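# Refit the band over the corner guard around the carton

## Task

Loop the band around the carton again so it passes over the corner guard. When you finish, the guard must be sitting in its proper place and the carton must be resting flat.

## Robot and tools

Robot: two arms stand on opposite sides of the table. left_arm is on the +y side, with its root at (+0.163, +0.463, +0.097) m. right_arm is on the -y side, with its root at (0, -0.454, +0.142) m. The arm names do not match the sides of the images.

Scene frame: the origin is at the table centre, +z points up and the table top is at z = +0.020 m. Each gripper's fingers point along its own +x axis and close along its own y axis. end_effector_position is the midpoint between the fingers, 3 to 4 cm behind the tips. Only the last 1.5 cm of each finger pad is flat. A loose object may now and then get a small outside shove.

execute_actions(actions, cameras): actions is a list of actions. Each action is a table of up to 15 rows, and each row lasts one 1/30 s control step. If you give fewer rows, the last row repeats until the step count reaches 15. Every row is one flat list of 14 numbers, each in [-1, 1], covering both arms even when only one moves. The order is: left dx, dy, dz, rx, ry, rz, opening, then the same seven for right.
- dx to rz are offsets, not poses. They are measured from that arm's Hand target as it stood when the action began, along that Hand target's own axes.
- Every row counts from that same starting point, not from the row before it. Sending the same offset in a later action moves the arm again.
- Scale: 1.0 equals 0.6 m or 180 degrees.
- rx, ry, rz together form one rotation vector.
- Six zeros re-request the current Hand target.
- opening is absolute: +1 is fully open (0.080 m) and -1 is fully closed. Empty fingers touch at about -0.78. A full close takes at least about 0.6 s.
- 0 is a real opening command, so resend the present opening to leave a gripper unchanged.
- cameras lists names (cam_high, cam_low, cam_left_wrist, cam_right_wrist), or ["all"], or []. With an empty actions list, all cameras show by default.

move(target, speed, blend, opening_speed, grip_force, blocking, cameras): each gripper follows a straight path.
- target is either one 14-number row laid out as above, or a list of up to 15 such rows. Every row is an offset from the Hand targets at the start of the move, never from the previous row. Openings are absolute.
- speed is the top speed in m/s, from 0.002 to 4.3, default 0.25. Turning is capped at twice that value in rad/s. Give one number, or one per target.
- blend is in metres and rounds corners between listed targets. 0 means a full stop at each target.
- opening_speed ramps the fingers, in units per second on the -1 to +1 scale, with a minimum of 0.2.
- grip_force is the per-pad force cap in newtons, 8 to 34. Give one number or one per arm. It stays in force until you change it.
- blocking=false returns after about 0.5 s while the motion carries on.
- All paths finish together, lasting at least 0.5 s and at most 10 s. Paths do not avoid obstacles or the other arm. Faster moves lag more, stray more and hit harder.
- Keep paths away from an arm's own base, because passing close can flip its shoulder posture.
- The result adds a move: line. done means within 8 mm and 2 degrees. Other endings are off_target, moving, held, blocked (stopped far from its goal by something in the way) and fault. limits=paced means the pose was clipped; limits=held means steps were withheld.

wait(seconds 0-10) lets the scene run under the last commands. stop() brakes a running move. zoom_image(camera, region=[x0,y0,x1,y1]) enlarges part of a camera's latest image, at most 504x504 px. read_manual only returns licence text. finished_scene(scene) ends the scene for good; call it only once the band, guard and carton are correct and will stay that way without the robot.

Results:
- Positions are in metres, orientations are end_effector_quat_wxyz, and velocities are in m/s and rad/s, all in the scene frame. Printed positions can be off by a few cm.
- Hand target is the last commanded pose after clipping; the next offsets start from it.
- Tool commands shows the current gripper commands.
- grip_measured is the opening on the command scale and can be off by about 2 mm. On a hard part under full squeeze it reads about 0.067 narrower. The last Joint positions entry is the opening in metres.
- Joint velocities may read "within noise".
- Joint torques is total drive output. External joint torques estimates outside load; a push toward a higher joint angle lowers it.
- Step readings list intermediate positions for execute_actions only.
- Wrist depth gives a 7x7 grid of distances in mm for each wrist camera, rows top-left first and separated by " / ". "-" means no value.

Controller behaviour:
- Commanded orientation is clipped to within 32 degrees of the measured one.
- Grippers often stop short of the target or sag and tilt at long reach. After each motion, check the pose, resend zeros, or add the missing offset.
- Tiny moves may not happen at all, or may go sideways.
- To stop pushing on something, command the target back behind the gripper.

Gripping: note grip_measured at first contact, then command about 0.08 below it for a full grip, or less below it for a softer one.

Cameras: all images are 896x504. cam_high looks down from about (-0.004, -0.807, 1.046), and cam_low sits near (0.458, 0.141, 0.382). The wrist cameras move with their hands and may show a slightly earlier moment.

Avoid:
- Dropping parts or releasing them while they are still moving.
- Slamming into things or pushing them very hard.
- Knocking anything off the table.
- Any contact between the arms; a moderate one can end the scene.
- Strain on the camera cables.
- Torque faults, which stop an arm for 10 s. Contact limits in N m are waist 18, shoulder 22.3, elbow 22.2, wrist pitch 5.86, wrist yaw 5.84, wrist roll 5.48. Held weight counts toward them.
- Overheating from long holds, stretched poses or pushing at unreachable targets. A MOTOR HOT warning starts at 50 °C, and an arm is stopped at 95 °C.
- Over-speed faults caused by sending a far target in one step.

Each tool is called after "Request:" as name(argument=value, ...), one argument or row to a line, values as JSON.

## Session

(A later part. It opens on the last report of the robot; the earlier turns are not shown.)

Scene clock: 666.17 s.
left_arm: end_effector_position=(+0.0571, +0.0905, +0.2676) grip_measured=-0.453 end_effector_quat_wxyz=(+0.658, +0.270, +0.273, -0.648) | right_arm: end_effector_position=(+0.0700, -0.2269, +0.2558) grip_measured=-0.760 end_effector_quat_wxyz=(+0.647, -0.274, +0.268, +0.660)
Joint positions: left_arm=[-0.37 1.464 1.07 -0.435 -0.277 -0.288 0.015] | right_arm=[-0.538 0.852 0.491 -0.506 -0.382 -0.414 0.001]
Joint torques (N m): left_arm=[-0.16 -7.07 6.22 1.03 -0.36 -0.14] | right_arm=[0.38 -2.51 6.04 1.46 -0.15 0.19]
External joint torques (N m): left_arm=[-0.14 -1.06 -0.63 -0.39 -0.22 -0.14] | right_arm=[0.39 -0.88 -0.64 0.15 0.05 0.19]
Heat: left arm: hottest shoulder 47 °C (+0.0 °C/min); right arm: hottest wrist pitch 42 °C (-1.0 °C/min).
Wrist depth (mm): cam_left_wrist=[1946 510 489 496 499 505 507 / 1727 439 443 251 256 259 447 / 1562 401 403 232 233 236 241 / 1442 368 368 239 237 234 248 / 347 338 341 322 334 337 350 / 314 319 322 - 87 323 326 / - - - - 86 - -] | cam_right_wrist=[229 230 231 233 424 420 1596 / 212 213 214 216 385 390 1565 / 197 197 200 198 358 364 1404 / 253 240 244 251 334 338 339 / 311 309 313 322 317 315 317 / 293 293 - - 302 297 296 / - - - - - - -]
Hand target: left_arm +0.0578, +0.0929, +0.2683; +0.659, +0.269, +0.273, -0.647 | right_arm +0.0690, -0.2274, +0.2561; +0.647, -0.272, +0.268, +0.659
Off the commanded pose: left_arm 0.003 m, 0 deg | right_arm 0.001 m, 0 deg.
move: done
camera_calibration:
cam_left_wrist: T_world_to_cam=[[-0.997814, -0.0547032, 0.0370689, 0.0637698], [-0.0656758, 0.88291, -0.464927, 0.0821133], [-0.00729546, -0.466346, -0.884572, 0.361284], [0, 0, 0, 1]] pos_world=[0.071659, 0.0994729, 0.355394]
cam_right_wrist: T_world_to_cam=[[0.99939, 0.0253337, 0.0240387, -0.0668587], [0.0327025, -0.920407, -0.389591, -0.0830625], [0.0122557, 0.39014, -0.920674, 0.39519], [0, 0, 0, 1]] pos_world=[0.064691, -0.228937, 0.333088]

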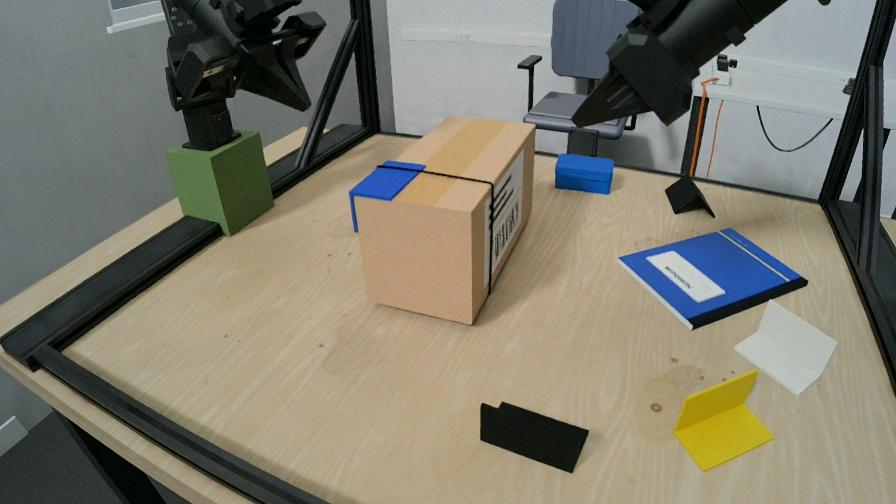

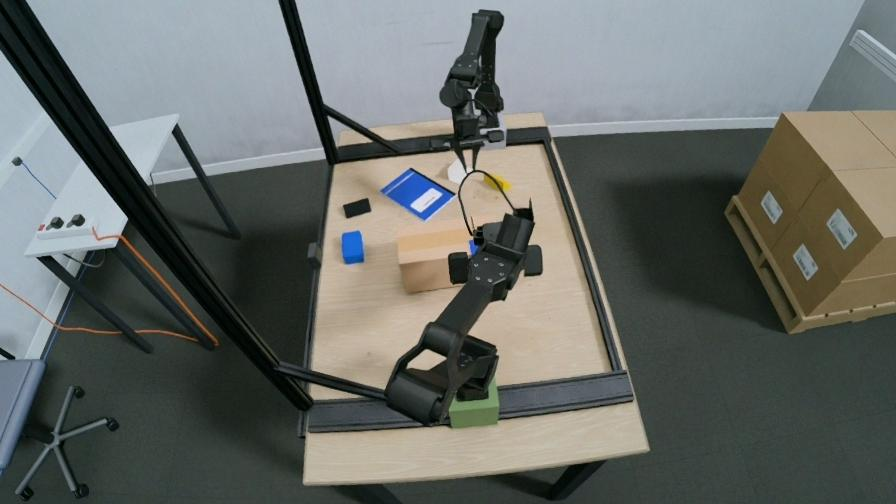

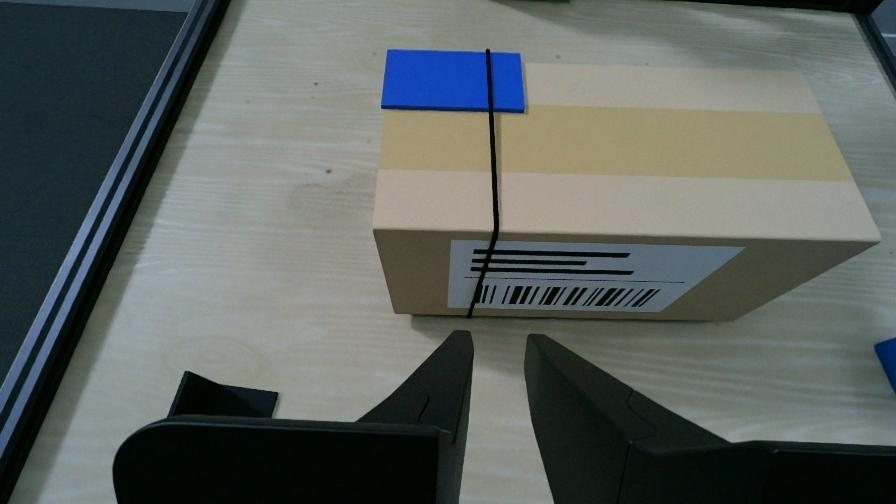

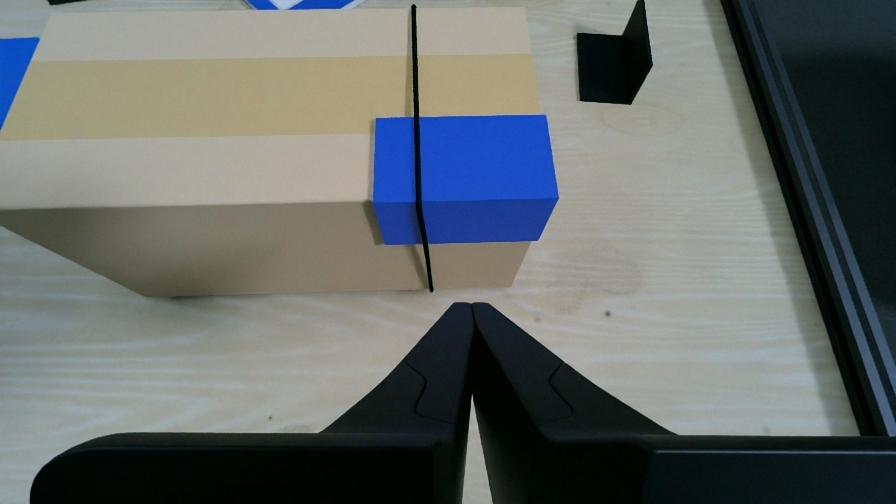

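Request:
move(
  target=[0.1838, 0, -0.165, 0, -0.1, 0, -0.55, 0, 0, 0, 0, 0, 0, -0.85],
  speed=0.18,
  cameras=["cam_left_wrist", "cam_high"],
)

Scene clock: 734.07 s.
left_arm: end_effector_position=(+0.0574, +0.0822, +0.1268) grip_measured=-0.547 end_effector_quat_wxyz=(+0.694, +0.155, +0.165, -0.683) | right_arm: end_effector_position=(+0.0700, -0.2269, +0.2559) grip_measured=-0.760 end_effector_quat_wxyz=(+0.647, -0.274, +0.268, +0.660)
Joint positions: left_arm=[-0.398 1.873 0.511 0.867 -0.378 -0.209 0.01] | right_arm=[-0.538 0.851 0.491 -0.506 -0.382 -0.414 0.001]
Joint torques (N m): left_arm=[-0.24 -5.08 3.47 1.56 -0.32 0.12] | right_arm=[0.35 -2.54 6.04 1.41 -0.14 0.2]
External joint torques (N m): left_arm=[-0.23 1.36 -0.67 -0.1 -0.2 0.12] | right_arm=[0.34 -0.91 -0.65 0.1 0.06 0.19]
Heat: left arm: hottest shoulder 46 °C (-1.0 °C/min); right arm: hottest wrist pitch 41 °C (-1.0 °C/min).
Wrist depth (mm): cam_left_wrist=[- 426 128 127 127 132 138 / 1679 373 347 137 140 136 136 / 297 301 296 155 155 154 154 / 249 253 249 179 179 178 178 / 215 218 221 205 205 211 211 / 194 195 199 - 89 203 206 / - - - - 81 - -] | cam_right_wrist=[230 231 231 233 420 419 1660 / 212 213 214 215 384 391 1565 / 197 197 200 198 358 366 358 / 252 239 244 257 334 339 341 / 311 309 317 325 316 316 311 / 291 294 - - 300 299 297 / - - - - - - -]
Hand target: left_arm +0.0581, +0.0849, +0.1204; +0.694, +0.164, +0.166, -0.681 | right_arm +0.0690, -0.2274, +0.2562; +0.647, -0.272, +0.268, +0.659
Off the commanded pose: left_arm 0.007 m, 1 deg | right_arm 0.001 m, 0 deg.
move: done
camera_calibration:
cam_left_wrist: T_world_to_cam=[[-0.997142, -0.043906, 0.0614859, 0.0648741], [-0.0748762, 0.682955, -0.726613, 0.0741808], [-0.0100894, -0.72914, -0.684291, 0.229215], [0, 0, 0, 1]] pos_world=[0.0725557, 0.119316, 0.206762]
Images, in order (width x height): cam_high 896x504, cam_left_wrist 896x504.

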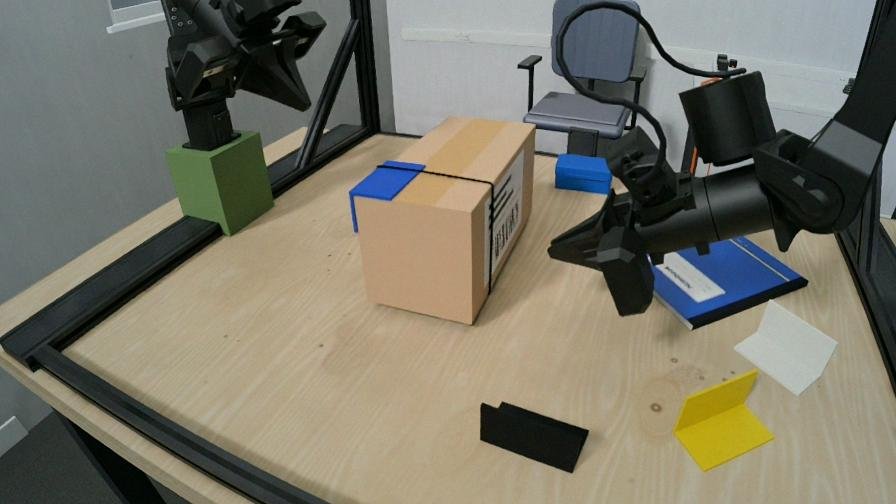

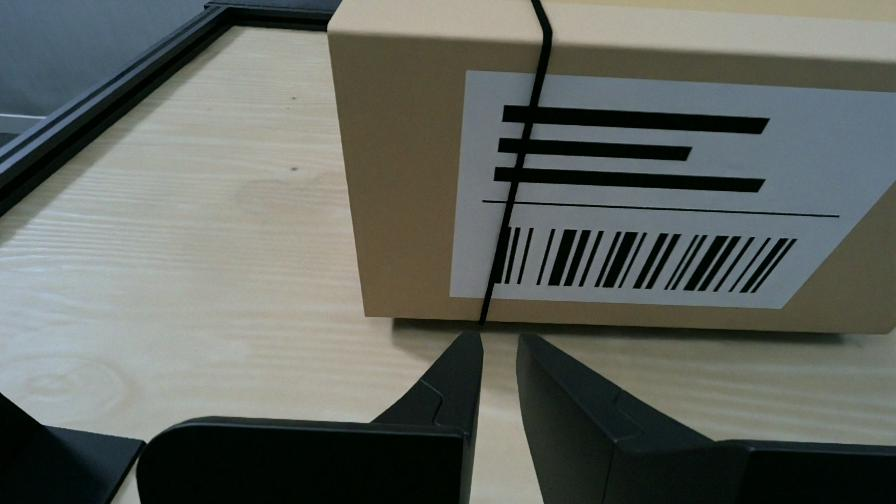

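Request:
move(
  target=[0.1033, -0.01, -0.0417, 0, 0, 0, -0.5, 0, 0, 0, 0, 0, 0, -0.85],
  speed=0.12,
  cameras=["cam_left_wrist"],
)

Scene clock: 754.40 s.
left_arm: end_effector_position=(+0.0526, +0.0416, +0.0747) grip_measured=-0.503 end_effector_quat_wxyz=(+0.694, +0.160, +0.166, -0.682) | right_arm: end_effector_position=(+0.0700, -0.2269, +0.2559) grip_measured=-0.760 end_effector_quat_wxyz=(+0.647, -0.274, +0.268, +0.660)
Joint positions: left_arm=[-0.361 2.191 0.681 1.014 -0.348 -0.187 0.012] | right_arm=[-0.538 0.851 0.491 -0.506 -0.382 -0.414 0.001]
Joint torques (N m): left_arm=[0.13 -6.14 4.31 1.57 -0.04 0.14] | right_arm=[0.35 -2.53 6.04 1.41 -0.14 0.2]
External joint torques (N m): left_arm=[0.11 1.66 0.98 -0.07 0.08 0.13] | right_arm=[0.35 -0.89 -0.68 0.09 0.06 0.19]
Heat: left arm: hottest shoulder 44 °C (-3.0 °C/min); right arm: hottest wrist pitch 41 °C (+0.0 °C/min).
Wrist depth (mm): cam_left_wrist=[311 317 82 84 82 84 85 / 257 260 - 94 96 96 93 / 208 211 107 107 107 107 106 / 177 178 133 124 128 127 123 / 152 154 152 142 151 154 146 / 137 138 140 135 84 142 143 / - - - 124 76 - -] | cam_right_wrist=[229 230 233 233 414 417 1672 / 211 214 213 215 387 389 1555 / 196 198 200 198 358 367 1358 / 253 239 246 251 333 338 345 / 311 309 313 323 313 317 313 / 293 295 - - 300 299 293 / - - - - - - -]
Hand target: left_arm +0.0530, +0.0410, +0.0699; +0.694, +0.164, +0.166, -0.681 | right_arm +0.0690, -0.2274, +0.2562; +0.647, -0.272, +0.268, +0.659
Off the commanded pose: left_arm 0.005 m, 1 deg | right_arm 0.001 m, 0 deg.
move: done
camera_calibration:
cam_left_wrist: T_world_to_cam=[[-0.997512, -0.0455362, 0.0538225, 0.0620984], [-0.0703764, 0.688545, -0.72177, 0.0627939], [-0.00419252, -0.723762, -0.690037, 0.163895], [0, 0, 0, 1]] pos_world=[0.0670502, 0.0782121, 0.155074]
Images, in order (width x height): cam_left_wrist 896x504.

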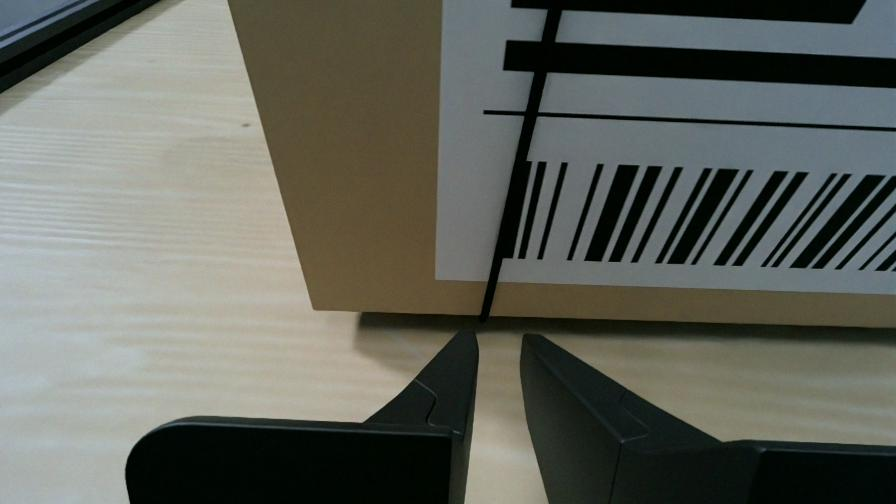

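Request:
move(
  target=[
    [0.045, 0, 0.005, 0, 0, 0, -0.5, 0, 0, 0, 0, 0, 0, -0.85],
    [0.045, 0, 0.005, 0, 0, 0, -1, 0, 0, 0, 0, 0, 0, -0.85],
  ],
  speed=0.05,
  opening_speed=1.2,
  cameras=["cam_left_wrist"],
)

Scene clock: 772.03 s.
left_arm: end_effector_position=(+0.0536, +0.0179, +0.0639) grip_measured=-0.768 end_effector_quat_wxyz=(+0.695, +0.162, +0.166, -0.681) | right_arm: end_effector_position=(+0.0700, -0.2269, +0.2559) grip_measured=-0.760 end_effector_quat_wxyz=(+0.647, -0.274, +0.268, +0.660)
Joint positions: left_arm=[-0.332 2.267 0.784 0.987 -0.324 -0.173 0] | right_arm=[-0.538 0.851 0.491 -0.506 -0.382 -0.414 0.001]
Joint torques (N m): left_arm=[0.23 -6.75 5.22 1.5 0.02 0.14] | right_arm=[0.35 -2.54 6.04 1.42 -0.14 0.2]
External joint torques (N m): left_arm=[0.24 1.74 1.66 -0.18 0.12 0.14] | right_arm=[0.35 -0.9 -0.68 0.1 0.06 0.19]
Heat: left arm: hottest shoulder 43 °C (-4.1 °C/min); right arm: hottest wrist pitch 41 °C (+0.0 °C/min).
Wrist depth (mm): cam_left_wrist=[- - - - - - 63 / 229 70 - - 69 72 69 / 188 176 79 - 79 76 78 / 159 159 95 92 89 94 94 / 137 138 114 109 109 109 108 / 121 122 126 85 87 128 129 / - - - - 87 - -] | cam_right_wrist=[229 231 233 233 418 418 1695 / 212 213 215 215 389 391 1545 / 197 198 200 198 357 363 1412 / 252 239 244 251 333 338 341 / 311 308 313 324 318 316 314 / 292 293 - - 299 298 296 / - - - - - - -]
Hand target: left_arm +0.0535, +0.0155, +0.0605; +0.694, +0.164, +0.166, -0.681 | right_arm +0.0690, -0.2274, +0.2562; +0.647, -0.272, +0.268, +0.659
Off the commanded pose: left_arm 0.004 m, 0 deg | right_arm 0.001 m, 0 deg.
move: done
camera_calibration:
cam_left_wrist: T_world_to_cam=[[-0.997589, -0.0467396, 0.0512982, 0.0628064], [-0.0693723, 0.69179, -0.718759, 0.0710496], [-0.00189309, -0.720585, -0.693364, 0.139228], [0, 0, 0, 1]] pos_world=[0.0678474, 0.0541098, 0.144381]
Images, in order (width x height): cam_left_wrist 896x504.

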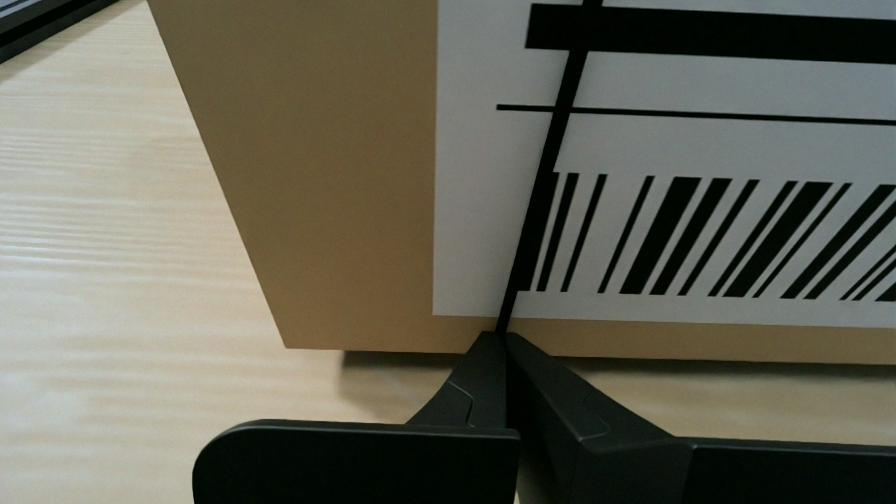

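Request:
move(
  target=[0, -0.0133, 0, 0, 0, 0, -1, 0, 0, 0, 0, 0, 0, -0.85],
  speed=0.03,
  cameras=["cam_left_wrist"],
)

Scene clock: 777.60 s.
left_arm: end_effector_position=(+0.0508, +0.0180, +0.0633) grip_measured=-0.768 end_effector_quat_wxyz=(+0.697, +0.165, +0.165, -0.678) | right_arm: end_effector_position=(+0.0700, -0.2269, +0.2559) grip_measured=-0.760 end_effector_quat_wxyz=(+0.647, -0.274, +0.268, +0.660)
Joint positions: left_arm=[-0.344 2.269 0.792 0.973 -0.344 -0.176 0] | right_arm=[-0.538 0.851 0.491 -0.506 -0.382 -0.414 0.001]
Joint torques (N m): left_arm=[-0.62 -6.66 5.85 1.48 0.06 -0.13] | right_arm=[0.34 -2.53 6.03 1.42 -0.15 0.2]
External joint torques (N m): left_arm=[-0.64 1.8 2.37 -0.17 0.18 -0.14] | right_arm=[0.35 -0.87 -0.71 0.1 0.05 0.2]
Heat: left arm: hottest shoulder 43 °C (-4.0 °C/min); right arm: hottest wrist pitch 41 °C (+0.0 °C/min).
Wrist depth (mm): cam_left_wrist=[- 62 - - - - - / 233 70 - - 69 72 68 / 191 82 80 - 80 76 77 / 160 156 96 92 88 96 93 / 138 139 115 110 108 108 107 / 122 123 126 86 87 127 127 / - - - - 87 - -] | cam_right_wrist=[230 231 232 233 410 416 1638 / 212 212 213 214 383 392 1517 / 197 198 200 198 357 362 1404 / 253 239 244 253 335 338 329 / 311 308 312 322 317 317 313 / 293 295 - - 299 299 295 / - - - - - - -]
Hand target: left_arm +0.0455, +0.0154, +0.0603; +0.694, +0.164, +0.166, -0.681 | right_arm +0.0690, -0.2274, +0.2562; +0.647, -0.272, +0.268, +0.659
Off the commanded pose: left_arm 0.007 m, 1 deg | right_arm 0.001 m, 0 deg.
move: done
camera_calibration:
cam_left_wrist: T_world_to_cam=[[-0.997653, -0.0537354, 0.0424449, 0.060673], [-0.0678686, 0.69351, -0.717243, 0.070166], [0.00910536, -0.71844, -0.695529, 0.138505], [0, 0, 0, 1]] pos_world=[0.0640315, 0.0541072, 0.144085]
Images, in order (width x height): cam_left_wrist 896x504.

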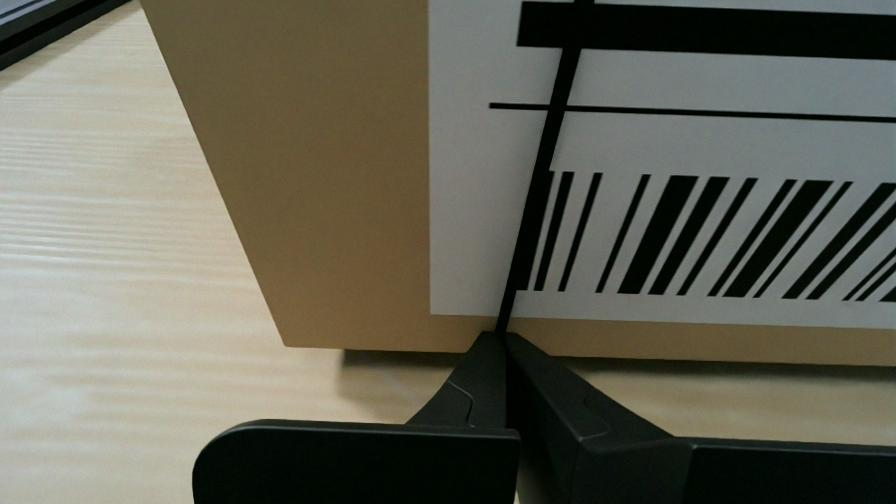

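Request:
move(
  target=[-0.0033, -0.0133, 0, 0, 0, 0, -1, 0, 0, 0, 0, 0, 0, -0.85],
  speed=0.03,
  cameras=["cam_left_wrist"],
)

Scene clock: 780.53 s.
left_arm: end_effector_position=(+0.0451, +0.0184, +0.0637) grip_measured=-0.768 end_effector_quat_wxyz=(+0.700, +0.165, +0.165, -0.675) | right_arm: end_effector_position=(+0.0700, -0.2269, +0.2559) grip_measured=-0.760 end_effector_quat_wxyz=(+0.647, -0.274, +0.268, +0.660)
Joint positions: left_arm=[-0.363 2.269 0.801 0.959 -0.366 -0.188 0] | right_arm=[-0.538 0.851 0.491 -0.506 -0.382 -0.414 0.001]
Joint torques (N m): left_arm=[-1.1 -6.96 5.46 1.57 0.1 -0.14] | right_arm=[0.35 -2.54 6.03 1.41 -0.15 0.2]
External joint torques (N m): left_arm=[-1.11 1.53 1.95 -0.07 0.23 -0.14] | right_arm=[0.34 -0.9 -0.71 0.09 0.06 0.19]
Heat: left arm: hottest shoulder 43 °C (-4.0 °C/min); right arm: hottest wrist pitch 41 °C (+0.0 °C/min).
Wrist depth (mm): cam_left_wrist=[- 64 - - - - - / 223 - - - 69 72 68 / 191 79 78 - 79 76 77 / 160 156 96 92 88 95 92 / 138 139 116 109 108 108 106 / 122 123 126 86 87 126 127 / - - - - 87 - -] | cam_right_wrist=[230 231 232 232 410 419 1660 / 212 213 214 213 388 392 1536 / 196 198 200 198 358 362 1358 / 253 239 244 253 331 340 337 / 313 308 313 322 317 316 314 / 294 293 - - 302 297 298 / - - - - - - -]
Hand target: left_arm +0.0373, +0.0170, +0.0614; +0.694, +0.164, +0.166, -0.682 | right_arm +0.0690, -0.2274, +0.2562; +0.647, -0.272, +0.268, +0.659
Off the commanded pose: left_arm 0.008 m, 1 deg | right_arm 0.001 m, 0 deg.
move: done
camera_calibration:
cam_left_wrist: T_world_to_cam=[[-0.997335, -0.0599831, 0.0415412, 0.0552328], [-0.0715663, 0.693336, -0.717052, 0.0699724], [0.014209, -0.718114, -0.69578, 0.138846], [0, 0, 0, 1]] pos_world=[0.0581204, 0.0545059, 0.144486]
Images, in order (width x height): cam_left_wrist 896x504.

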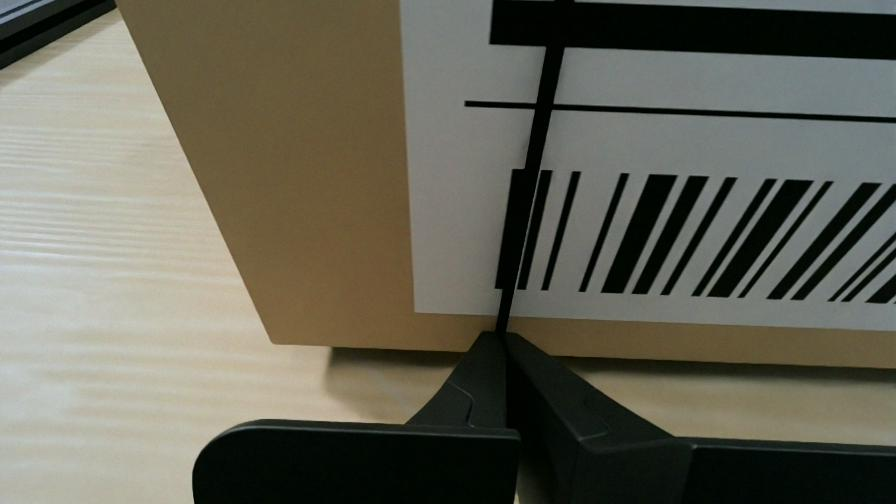

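Request:
move(
  target=[0, -0.0067, 0, 0, 0, 0, -1, 0, 0, 0, 0, 0, 0, -0.85],
  speed=0.03,
  cameras=["cam_left_wrist"],
)

Scene clock: 784.97 s.
left_arm: end_effector_position=(+0.0431, +0.0185, +0.0632) grip_measured=-0.768 end_effector_quat_wxyz=(+0.701, +0.166, +0.166, -0.673) | right_arm: end_effector_position=(+0.0700, -0.2269, +0.2559) grip_measured=-0.760 end_effector_quat_wxyz=(+0.647, -0.274, +0.268, +0.660)
Joint positions: left_arm=[-0.371 2.271 0.806 0.952 -0.379 -0.194 0] | right_arm=[-0.538 0.851 0.491 -0.506 -0.382 -0.414 0.001]
Joint torques (N m): left_arm=[-1.4 -6.96 5.61 1.6 0.22 -0.14] | right_arm=[0.35 -2.54 6.03 1.42 -0.14 0.2]
External joint torques (N m): left_arm=[-1.39 1.55 2.07 -0.03 0.34 -0.14] | right_arm=[0.35 -0.9 -0.66 0.11 0.05 0.19]
Heat: left arm: hottest shoulder 42 °C (-5.0 °C/min); right arm: hottest wrist pitch 41 °C (+0.0 °C/min).
Wrist depth (mm): cam_left_wrist=[- 65 - - - - - / 223 69 - - 69 71 67 / 191 79 79 - 78 76 76 / 160 156 97 92 88 95 91 / 139 139 116 110 108 107 105 / 122 123 126 86 87 126 126 / - - - - 87 - -] | cam_right_wrist=[231 232 233 233 418 419 1706 / 211 213 214 218 383 392 1508 / 196 199 200 197 356 364 1380 / 252 239 245 251 336 342 341 / 308 309 314 322 317 317 314 / 293 294 - - 300 300 295 / - - - - - - -]
Hand target: left_arm +0.0335, +0.0170, +0.0611; +0.694, +0.164, +0.166, -0.681 | right_arm +0.0690, -0.2274, +0.2562; +0.647, -0.272, +0.268, +0.659
Off the commanded pose: left_arm 0.010 m, 1 deg | right_arm 0.001 m, 0 deg.
move: off_target (left_arm)
camera_calibration:
cam_left_wrist: T_world_to_cam=[[-0.997072, -0.0656551, 0.0392144, 0.0534747], [-0.0738641, 0.693955, -0.71622, 0.06949], [0.0198104, -0.717019, -0.696772, 0.138373], [0, 0, 0, 1]] pos_world=[0.0557097, 0.0545042, 0.144088]
Images, in order (width x height): cam_left_wrist 896x504.

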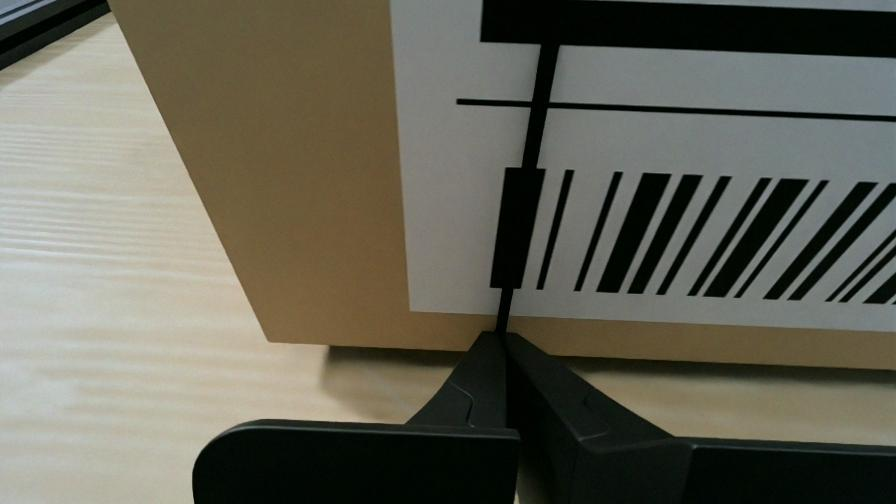

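Request:
move(
  target=[0, -0.0083, 0, 0, 0, 0, -1, 0, 0, 0, 0, 0, 0, -0.85],
  speed=0.03,
  cameras=["cam_left_wrist", "cam_high"],
)

Request:
zoom_image(
  camera="cam_high",
  region=[420, 160, 560, 330],
)

Scene clock: 789.73 s.
left_arm: end_effector_position=(+0.0401, +0.0184, +0.0632) grip_measured=-0.768 end_effector_quat_wxyz=(+0.704, +0.166, +0.165, -0.671) | right_arm: end_effector_position=(+0.0700, -0.2269, +0.2559) grip_measured=-0.760 end_effector_quat_wxyz=(+0.647, -0.274, +0.268, +0.660)
Joint positions: left_arm=[-0.382 2.273 0.814 0.942 -0.394 -0.201 0] | right_arm=[-0.538 0.851 0.491 -0.506 -0.382 -0.414 0.001]
Joint torques (N m): left_arm=[-1.61 -6.99 5.8 1.61 0.36 -0.12] | right_arm=[0.34 -2.53 6.03 1.42 -0.15 0.2]
External joint torques (N m): left_arm=[-1.56 1.66 2.15 -0.04 0.49 -0.12] | right_arm=[0.35 -0.92 -0.63 0.11 0.05 0.2]
Heat: left arm: hottest shoulder 43 °C (-4.0 °C/min); right arm: hottest wrist pitch 41 °C (+0.0 °C/min).
Wrist depth (mm): cam_left_wrist=[- 65 - - - - - / 223 70 - - 69 71 67 / 190 79 79 - 78 75 76 / 160 156 95 92 88 94 91 / 138 139 116 110 108 106 104 / 122 123 126 86 87 125 125 / - - - - 87 - -] | cam_right_wrist=[230 230 233 233 416 421 1695 / 211 213 214 215 384 391 - / 197 198 200 197 357 362 352 / 252 238 245 251 333 341 345 / 310 309 316 323 314 319 315 / 293 293 - - 302 299 297 / - - - - - - -]
Hand target: left_arm +0.0284, +0.0169, +0.0613; +0.694, +0.164, +0.166, -0.681 | right_arm +0.0690, -0.2274, +0.2562; +0.647, -0.272, +0.268, +0.659
Off the commanded pose: left_arm 0.012 m, 2 deg | right_arm 0.001 m, 0 deg.
move: off_target (left_arm)
camera_calibration:
cam_left_wrist: T_world_to_cam=[[-0.996741, -0.0715563, 0.0372325, 0.0507632], [-0.0765556, 0.693762, -0.716124, 0.0693843], [0.0254127, -0.716641, -0.696979, 0.138154], [0, 0, 0, 1]] pos_world=[0.0523987, 0.0545028, 0.144088]
Images, in order (width x height): cam_high 896x504, cam_left_wrist 896x504.

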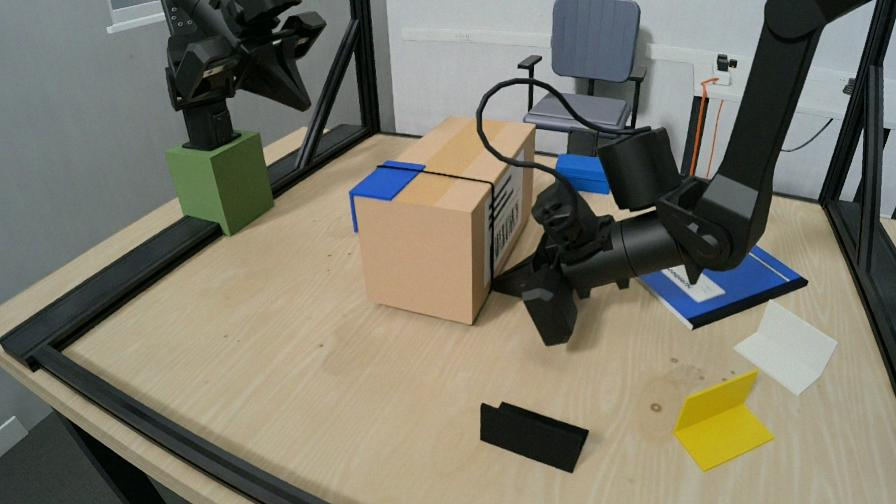

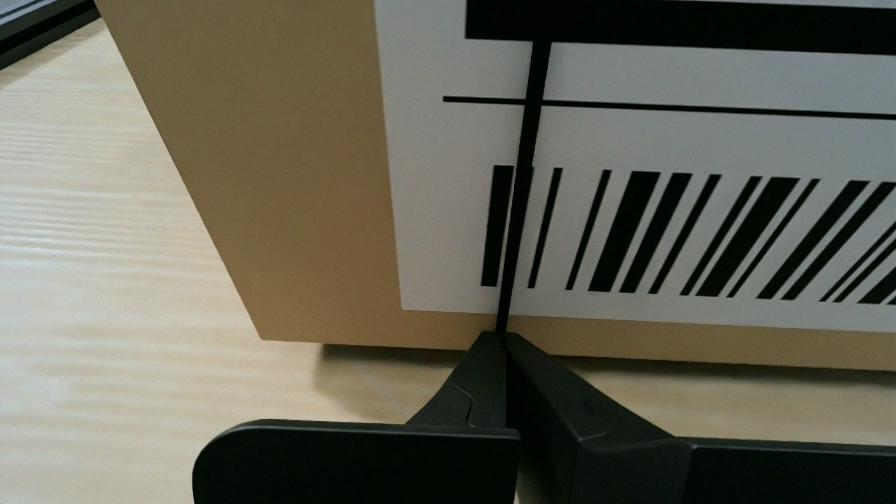

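Scaled by 2.965.

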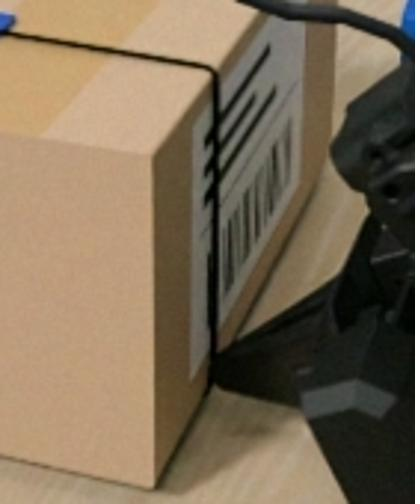

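Request:
move(
  target=[
    [0, 0.0167, 0, 0, 0, 0, -1, 0, 0, 0, 0, 0, 0, -0.85],
    [0, 0.0167, 0, 0, 0, 0, -0.45, 0, 0, 0, 0, 0, 0, -0.85],
    [-0.1167, 0.0167, 0, 0, 0, 0, -0.45, 0, 0, 0, 0, 0, 0, -0.85],
  ],
  speed=[0.04, 0.04, 0.08],
  opening_speed=0.6,
  cameras=["cam_left_wrist"],
)

Scene clock: 798.60 s.
left_arm: end_effector_position=(+0.0374, +0.0787, +0.0890) grip_measured=-0.453 end_effector_quat_wxyz=(+0.692, +0.169, +0.167, -0.681) | right_arm: end_effector_position=(+0.0700, -0.2269, +0.2559) grip_measured=-0.760 end_effector_quat_wxyz=(+0.647, -0.274, +0.268, +0.660)
Joint positions: left_arm=[-0.458 2.065 0.567 0.967 -0.43 -0.234 0.015] | right_arm=[-0.538 0.851 0.491 -0.506 -0.382 -0.414 0.001]
Joint torques (N m): left_arm=[-0.19 -8.45 2.68 1.27 -0.36 -0.14] | right_arm=[0.35 -2.53 6.03 1.42 -0.14 0.2]
External joint torques (N m): left_arm=[-0.19 -1.37 -0.73 -0.36 -0.21 -0.15] | right_arm=[0.36 -0.88 -0.72 0.09 0.06 0.2]
Heat: left arm: hottest shoulder 43 °C (-3.0 °C/min); right arm: hottest wrist pitch 41 °C (+0.0 °C/min).
Wrist depth (mm): cam_left_wrist=[- 358 116 119 116 119 118 / 289 292 134 134 137 133 133 / 235 237 153 152 152 152 152 / 198 199 190 177 178 177 177 / 171 173 174 177 178 179 182 / 154 155 157 148 87 161 158 / - - - 138 86 - -] | cam_right_wrist=[229 231 232 234 422 421 1585 / 211 214 213 215 386 389 1536 / 196 198 200 198 357 364 1335 / 253 239 245 252 333 339 340 / 312 309 316 322 317 316 312 / 291 295 - - 301 300 295 / - - - - - - -]
Hand target: left_arm +0.0375, +0.0795, +0.0930; +0.694, +0.164, +0.166, -0.681 | right_arm +0.0690, -0.2274, +0.2562; +0.647, -0.272, +0.268, +0.659
Off the commanded pose: left_arm 0.004 m, 1 deg | right_arm 0.001 m, 0 deg.
move: done
camera_calibration:
cam_left_wrist: T_world_to_cam=[[-0.998218, -0.0413966, 0.0429866, 0.0485656], [-0.0596755, 0.699624, -0.712015, 0.04448], [-0.000599412, -0.713311, -0.700847, 0.200494], [0, 0, 0, 1]] pos_world=[0.0512536, 0.113906, 0.170098]
Images, in order (width x height): cam_left_wrist 896x504.

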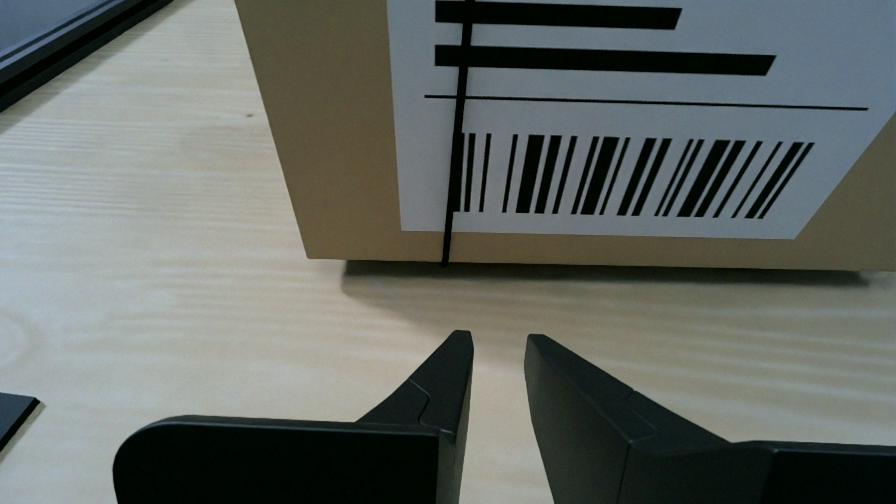

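Request:
move(
  target=[0.1008, 0.0263, -0.0092, 0, 0, 0, -0.5, 0, 0, 0, 0, 0, 0, -0.85],
  speed=0.1,
  cameras=["cam_left_wrist"],
)

Scene clock: 819.73 s.
left_arm: end_effector_position=(+0.0540, +0.0287, +0.0658) grip_measured=-0.497 end_effector_quat_wxyz=(+0.695, +0.159, +0.166, -0.682) | right_arm: end_effector_position=(+0.0700, -0.2269, +0.2559) grip_measured=-0.760 end_effector_quat_wxyz=(+0.647, -0.274, +0.268, +0.660)
Joint positions: left_arm=[-0.342 2.248 0.736 1.019 -0.332 -0.179 0.013] | right_arm=[-0.538 0.851 0.491 -0.506 -0.382 -0.414 0.001]
Joint torques (N m): left_arm=[0.05 -6.44 4.29 1.57 -0.04 0.13] | right_arm=[0.36 -2.53 6.03 1.41 -0.15 0.19]
External joint torques (N m): left_arm=[0.02 1.83 0.91 -0.11 0.07 0.12] | right_arm=[0.32 -0.9 -0.65 0.1 0.06 0.19]
Heat: left arm: hottest shoulder 46 °C (+3.0 °C/min); right arm: hottest wrist pitch 41 °C (+0.0 °C/min).
Wrist depth (mm): cam_left_wrist=[292 72 74 - - - 71 / 237 229 81 83 - 82 82 / 194 194 89 92 91 91 88 / 163 164 107 106 106 105 105 / 140 142 136 122 121 125 129 / 127 126 130 126 84 132 132 / - - - 112 76 - -] | cam_right_wrist=[230 231 232 234 416 414 1660 / 211 212 214 215 386 393 1508 / 196 198 201 197 358 363 1380 / 253 239 246 254 337 339 342 / 313 310 314 323 317 317 312 / 294 295 - - 301 298 296 / - - - - - - -]
Hand target: left_arm +0.0540, +0.0284, +0.0606; +0.694, +0.164, +0.166, -0.682 | right_arm +0.0690, -0.2274, +0.2562; +0.647, -0.272, +0.268, +0.659
Off the commanded pose: left_arm 0.005 m, 1 deg | right_arm 0.001 m, 0 deg.
move: done
camera_calibration:
cam_left_wrist: T_world_to_cam=[[-0.997443, -0.046564, 0.0542206, 0.0634889], [-0.0713754, 0.688164, -0.722035, 0.0654894], [-0.00369186, -0.724059, -0.689728, 0.148363], [0, 0, 0, 1]] pos_world=[0.0685486, 0.0653121, 0.146173]
Images, in order (width x height): cam_left_wrist 896x504.

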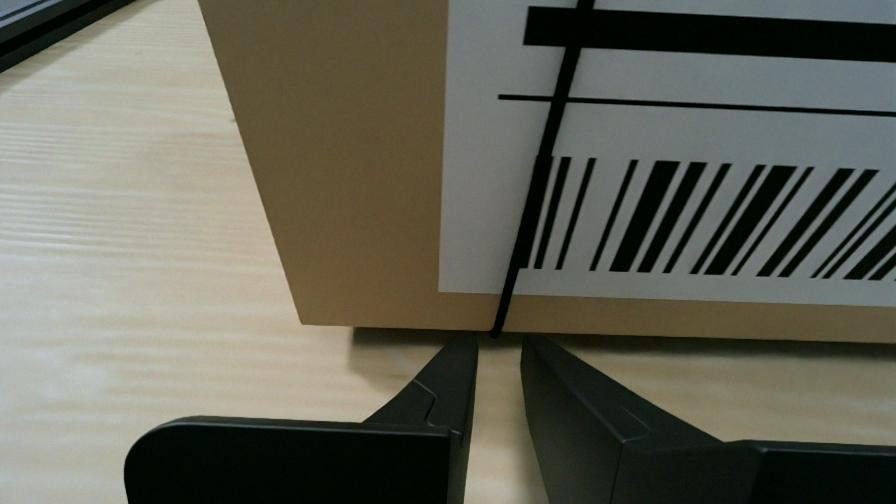

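Request:
move(
  target=[
    [0.0233, 0, -0.0042, 0, 0, 0, -0.5, 0, 0, 0, 0, 0, 0, -0.85],
    [0.0233, 0, -0.0042, 0, 0, 0, -1, 0, 0, 0, 0, 0, 0, -0.85],
  ],
  speed=0.04,
  opening_speed=1.2,
  cameras=["cam_left_wrist"],
)

Scene clock: 830.20 s.
left_arm: end_effector_position=(+0.0540, +0.0180, +0.0566) grip_measured=-0.768 end_effector_quat_wxyz=(+0.694, +0.160, +0.166, -0.682) | right_arm: end_effector_position=(+0.0700, -0.2269, +0.2559) grip_measured=-0.760 end_effector_quat_wxyz=(+0.647, -0.274, +0.268, +0.660)
Joint positions: left_arm=[-0.33 2.299 0.786 1.019 -0.321 -0.172 0] | right_arm=[-0.538 0.851 0.491 -0.506 -0.382 -0.414 0.001]
Joint torques (N m): left_arm=[0.16 -6.8 4.57 1.53 -0.07 0.14] | right_arm=[0.35 -2.53 6.03 1.41 -0.14 0.19]
External joint torques (N m): left_arm=[0.15 1.62 1.27 -0.11 0.04 0.13] | right_arm=[0.34 -0.9 -0.66 0.11 0.06 0.19]
Heat: left arm: hottest shoulder 45 °C (+2.0 °C/min); right arm: hottest wrist pitch 41 °C (+0.0 °C/min).
Wrist depth (mm): cam_left_wrist=[- - - - - - 63 / 216 - - - 69 73 67 / 176 166 79 - 79 77 78 / 149 151 95 92 89 95 94 / 128 133 125 110 109 109 109 / 113 117 118 85 87 120 122 / - - - - 87 - -] | cam_right_wrist=[231 230 231 233 416 427 1672 / 211 213 213 215 383 390 1638 / 197 198 200 198 361 365 1388 / 253 239 244 252 334 340 342 / 310 311 313 322 317 316 311 / 292 295 - - 302 301 296 / - - - - - - -]
Hand target: left_arm +0.0542, +0.0170, +0.0522; +0.694, +0.164, +0.166, -0.682 | right_arm +0.0690, -0.2274, +0.2562; +0.647, -0.272, +0.268, +0.659
Off the commanded pose: left_arm 0.005 m, 0 deg | right_arm 0.001 m, 0 deg.
move: done
camera_calibration:
cam_left_wrist: T_world_to_cam=[[-0.997553, -0.0450804, 0.0534409, 0.0634109], [-0.0697773, 0.689962, -0.720475, 0.0659952], [-0.00439291, -0.72244, -0.691419, 0.134387], [0, 0, 0, 1]] pos_world=[0.068451, 0.0544113, 0.137077]
Images, in order (width x height): cam_left_wrist 896x504.

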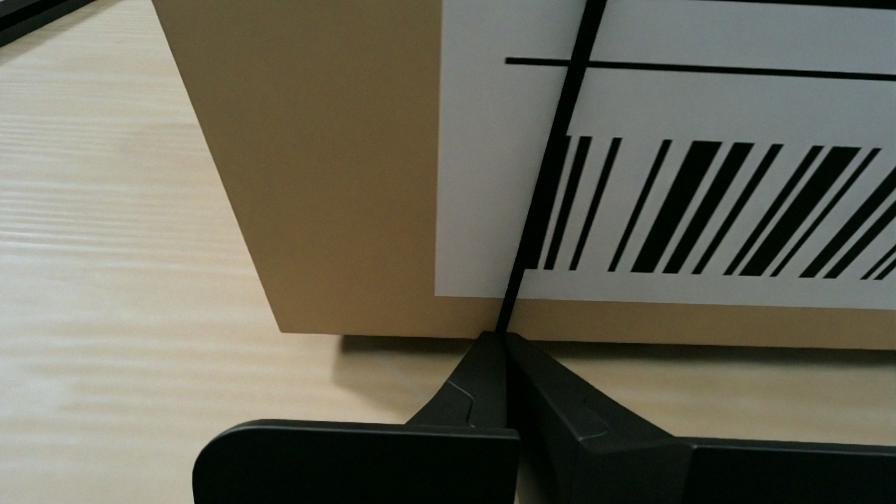

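Request:
move(
  target=[0, -0.025, 0, 0, 0, 0, -1, 0, 0, 0, 0, 0, 0, -0.85],
  speed=0.03,
  cameras=["cam_left_wrist"],
)

Scene clock: 834.43 s.
left_arm: end_effector_position=(+0.0485, +0.0184, +0.0561) grip_measured=-0.768 end_effector_quat_wxyz=(+0.702, +0.164, +0.164, -0.673) | right_arm: end_effector_position=(+0.0700, -0.2269, +0.2559) grip_measured=-0.760 end_effector_quat_wxyz=(+0.647, -0.274, +0.268, +0.660)
Joint positions: left_arm=[-0.357 2.302 0.802 0.995 -0.368 -0.186 0] | right_arm=[-0.538 0.851 0.491 -0.506 -0.382 -0.414 0.001]
Joint torques (N m): left_arm=[-1.13 -6.56 5.79 1.41 0.34 -0.14] | right_arm=[0.35 -2.54 6.03 1.42 -0.14 0.2]
External joint torques (N m): left_arm=[-1.13 2.01 2.4 -0.23 0.47 -0.14] | right_arm=[0.34 -0.91 -0.68 0.1 0.06 0.2]
Heat: left arm: hottest shoulder 45 °C (+2.0 °C/min); right arm: hottest wrist pitch 41 °C (+0.0 °C/min).
Wrist depth (mm): cam_left_wrist=[- 64 - - - - - / 221 - - - 69 71 67 / 180 167 79 - 80 76 76 / 151 152 97 92 88 95 92 / 130 134 125 110 108 107 105 / 114 117 119 86 87 118 119 / - - - - 87 - -] | cam_right_wrist=[229 230 233 234 416 420 1617 / 213 213 213 215 389 393 1545 / 196 198 200 198 358 362 1404 / 253 239 244 253 333 339 340 / 311 308 315 322 315 319 313 / 294 294 - - 300 300 296 / - - - - - - -]
Hand target: left_arm +0.0393, +0.0167, +0.0521; +0.694, +0.164, +0.166, -0.681 | right_arm +0.0690, -0.2274, +0.2562; +0.647, -0.272, +0.268, +0.659
Off the commanded pose: left_arm 0.010 m, 1 deg | right_arm 0.001 m, 0 deg.
move: off_target (left_arm)
camera_calibration:
cam_left_wrist: T_world_to_cam=[[-0.996982, -0.066297, 0.0403879, 0.0590335], [-0.0750599, 0.69047, -0.719456, 0.0651517], [0.0198111, -0.720316, -0.693363, 0.133105], [0, 0, 0, 1]] pos_world=[0.0611087, 0.0548063, 0.13678]
Images, in order (width x height): cam_left_wrist 896x504.

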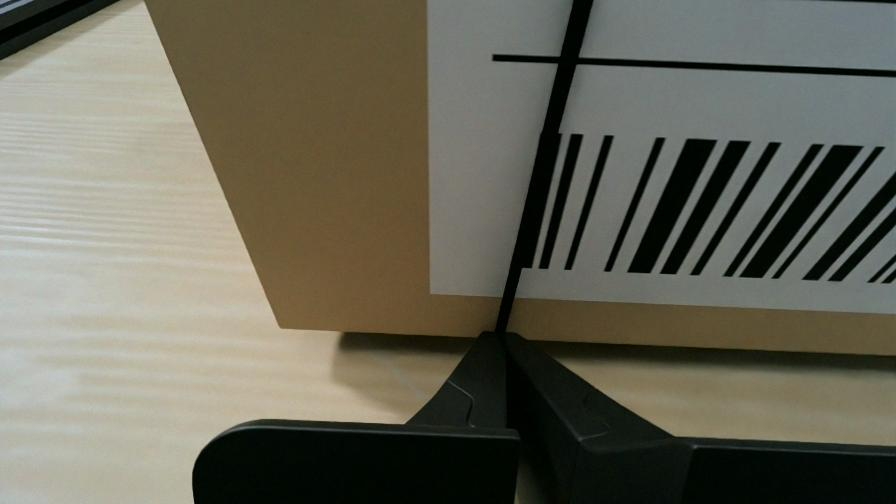

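Request:
move(
  target=[-0.003, -0.0133, 0, 0, 0, 0, -1, 0, 0, 0, 0, 0, 0, -0.85],
  speed=0.03,
  cameras=["cam_left_wrist"],
)

Scene clock: 837.03 s.
left_arm: end_effector_position=(+0.0434, +0.0188, +0.0561) grip_measured=-0.768 end_effector_quat_wxyz=(+0.705, +0.164, +0.165, -0.670) | right_arm: end_effector_position=(+0.0700, -0.2269, +0.2559) grip_measured=-0.760 end_effector_quat_wxyz=(+0.647, -0.274, +0.268, +0.660)
Joint positions: left_arm=[-0.374 2.303 0.811 0.98 -0.39 -0.198 0] | right_arm=[-0.538 0.851 0.491 -0.506 -0.382 -0.414 0.001]
Joint torques (N m): left_arm=[-1.71 -6.82 5.46 1.5 0.41 -0.13] | right_arm=[0.35 -2.54 6.03 1.42 -0.14 0.19]
External joint torques (N m): left_arm=[-1.73 1.74 2.06 -0.12 0.55 -0.13] | right_arm=[0.36 -0.89 -0.72 0.09 0.06 0.19]
Heat: left arm: hottest shoulder 45 °C (+2.0 °C/min); right arm: hottest wrist pitch 41 °C (+0.0 °C/min).
Wrist depth (mm): cam_left_wrist=[- 64 - - - - - / 212 - - - 69 71 67 / 180 82 79 - 79 76 76 / 151 151 95 92 88 94 91 / 130 135 125 110 108 106 104 / 115 118 118 86 87 118 119 / - - - - 87 - -] | cam_right_wrist=[230 231 231 232 421 421 1596 / 212 213 213 214 388 391 1545 / 196 198 200 198 363 367 362 / 253 239 245 252 333 337 339 / 310 307 315 322 317 319 312 / 294 294 - - 301 299 296 / - - - - - - -]
Hand target: left_arm +0.0312, +0.0182, +0.0529; +0.694, +0.164, +0.166, -0.681 | right_arm +0.0690, -0.2274, +0.2562; +0.647, -0.272, +0.268, +0.659
Off the commanded pose: left_arm 0.013 m, 2 deg | right_arm 0.001 m, 0 deg.
move: off_target (left_arm)
camera_calibration:
cam_left_wrist: T_world_to_cam=[[-0.996496, -0.0742201, 0.0385681, 0.0543172], [-0.0792614, 0.690639, -0.718843, 0.0646843], [0.026716, -0.719381, -0.694102, 0.133234], [0, 0, 0, 1]] pos_world=[0.0556944, 0.0552042, 0.136881]
Images, in order (width x height): cam_left_wrist 896x504.

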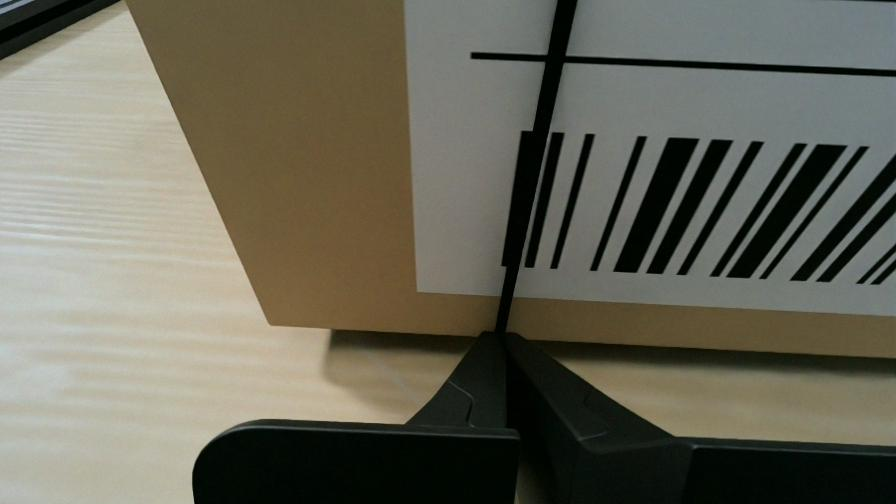

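Request:
move(
  target=[0, -0.0092, 0, 0, 0, 0, -1, 0, 0, 0, 0, 0, 0, -0.85],
  speed=0.03,
  cameras=["cam_left_wrist"],
)

Scene clock: 839.60 s.
left_arm: end_effector_position=(+0.0398, +0.0188, +0.0561) grip_measured=-0.768 end_effector_quat_wxyz=(+0.707, +0.165, +0.165, -0.668) | right_arm: end_effector_position=(+0.0700, -0.2269, +0.2559) grip_measured=-0.760 end_effector_quat_wxyz=(+0.647, -0.274, +0.268, +0.660)
Joint positions: left_arm=[-0.386 2.304 0.819 0.969 -0.406 -0.206 0] | right_arm=[-0.538 0.851 0.491 -0.506 -0.382 -0.414 0.001]
Joint torques (N m): left_arm=[-1.92 -6.83 5.69 1.51 0.53 -0.11] | right_arm=[0.35 -2.54 6.04 1.42 -0.14 0.2]
External joint torques (N m): left_arm=[-1.95 1.82 2.24 -0.12 0.68 -0.12] | right_arm=[0.35 -0.9 -0.65 0.11 0.06 0.2]
Heat: left arm: hottest shoulder 44 °C (+1.0 °C/min); right arm: hottest wrist pitch 41 °C (+0.0 °C/min).
Wrist depth (mm): cam_left_wrist=[- 65 - - - - - / 212 - - - 69 71 66 / 180 80 80 - 80 76 76 / 151 147 95 92 88 94 90 / 130 135 125 110 108 105 103 / 115 115 118 86 87 118 118 / - - - - 87 - -] | cam_right_wrist=[230 230 232 233 421 417 1429 / 210 213 214 214 388 395 1498 / 197 198 201 197 361 363 1373 / 253 239 247 253 338 337 346 / 311 309 315 323 317 317 313 / 293 295 - - 299 299 295 / - - - - - - -]
Hand target: left_arm +0.0258, +0.0181, +0.0529; +0.694, +0.164, +0.166, -0.681 | right_arm +0.0690, -0.2274, +0.2562; +0.647, -0.272, +0.268, +0.659
Off the commanded pose: left_arm 0.014 m, 2 deg | right_arm 0.001 m, 0 deg.
move: off_target (left_arm)
camera_calibration:
cam_left_wrist: T_world_to_cam=[[-0.996144, -0.079638, 0.0368029, 0.0508436], [-0.0817575, 0.690548, -0.718651, 0.0644756], [0.0318178, -0.718889, -0.694396, 0.13309], [0, 0, 0, 1]] pos_world=[0.0516843, 0.0552029, 0.136882]
Images, in order (width x height): cam_left_wrist 896x504.

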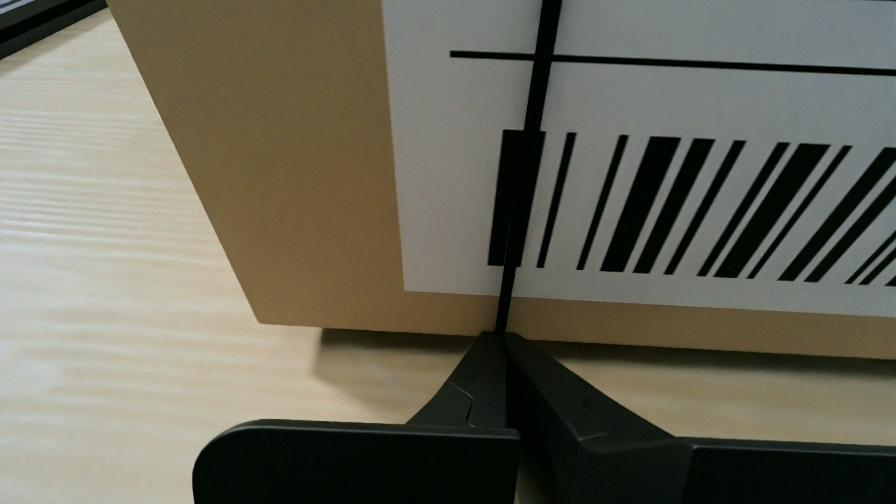

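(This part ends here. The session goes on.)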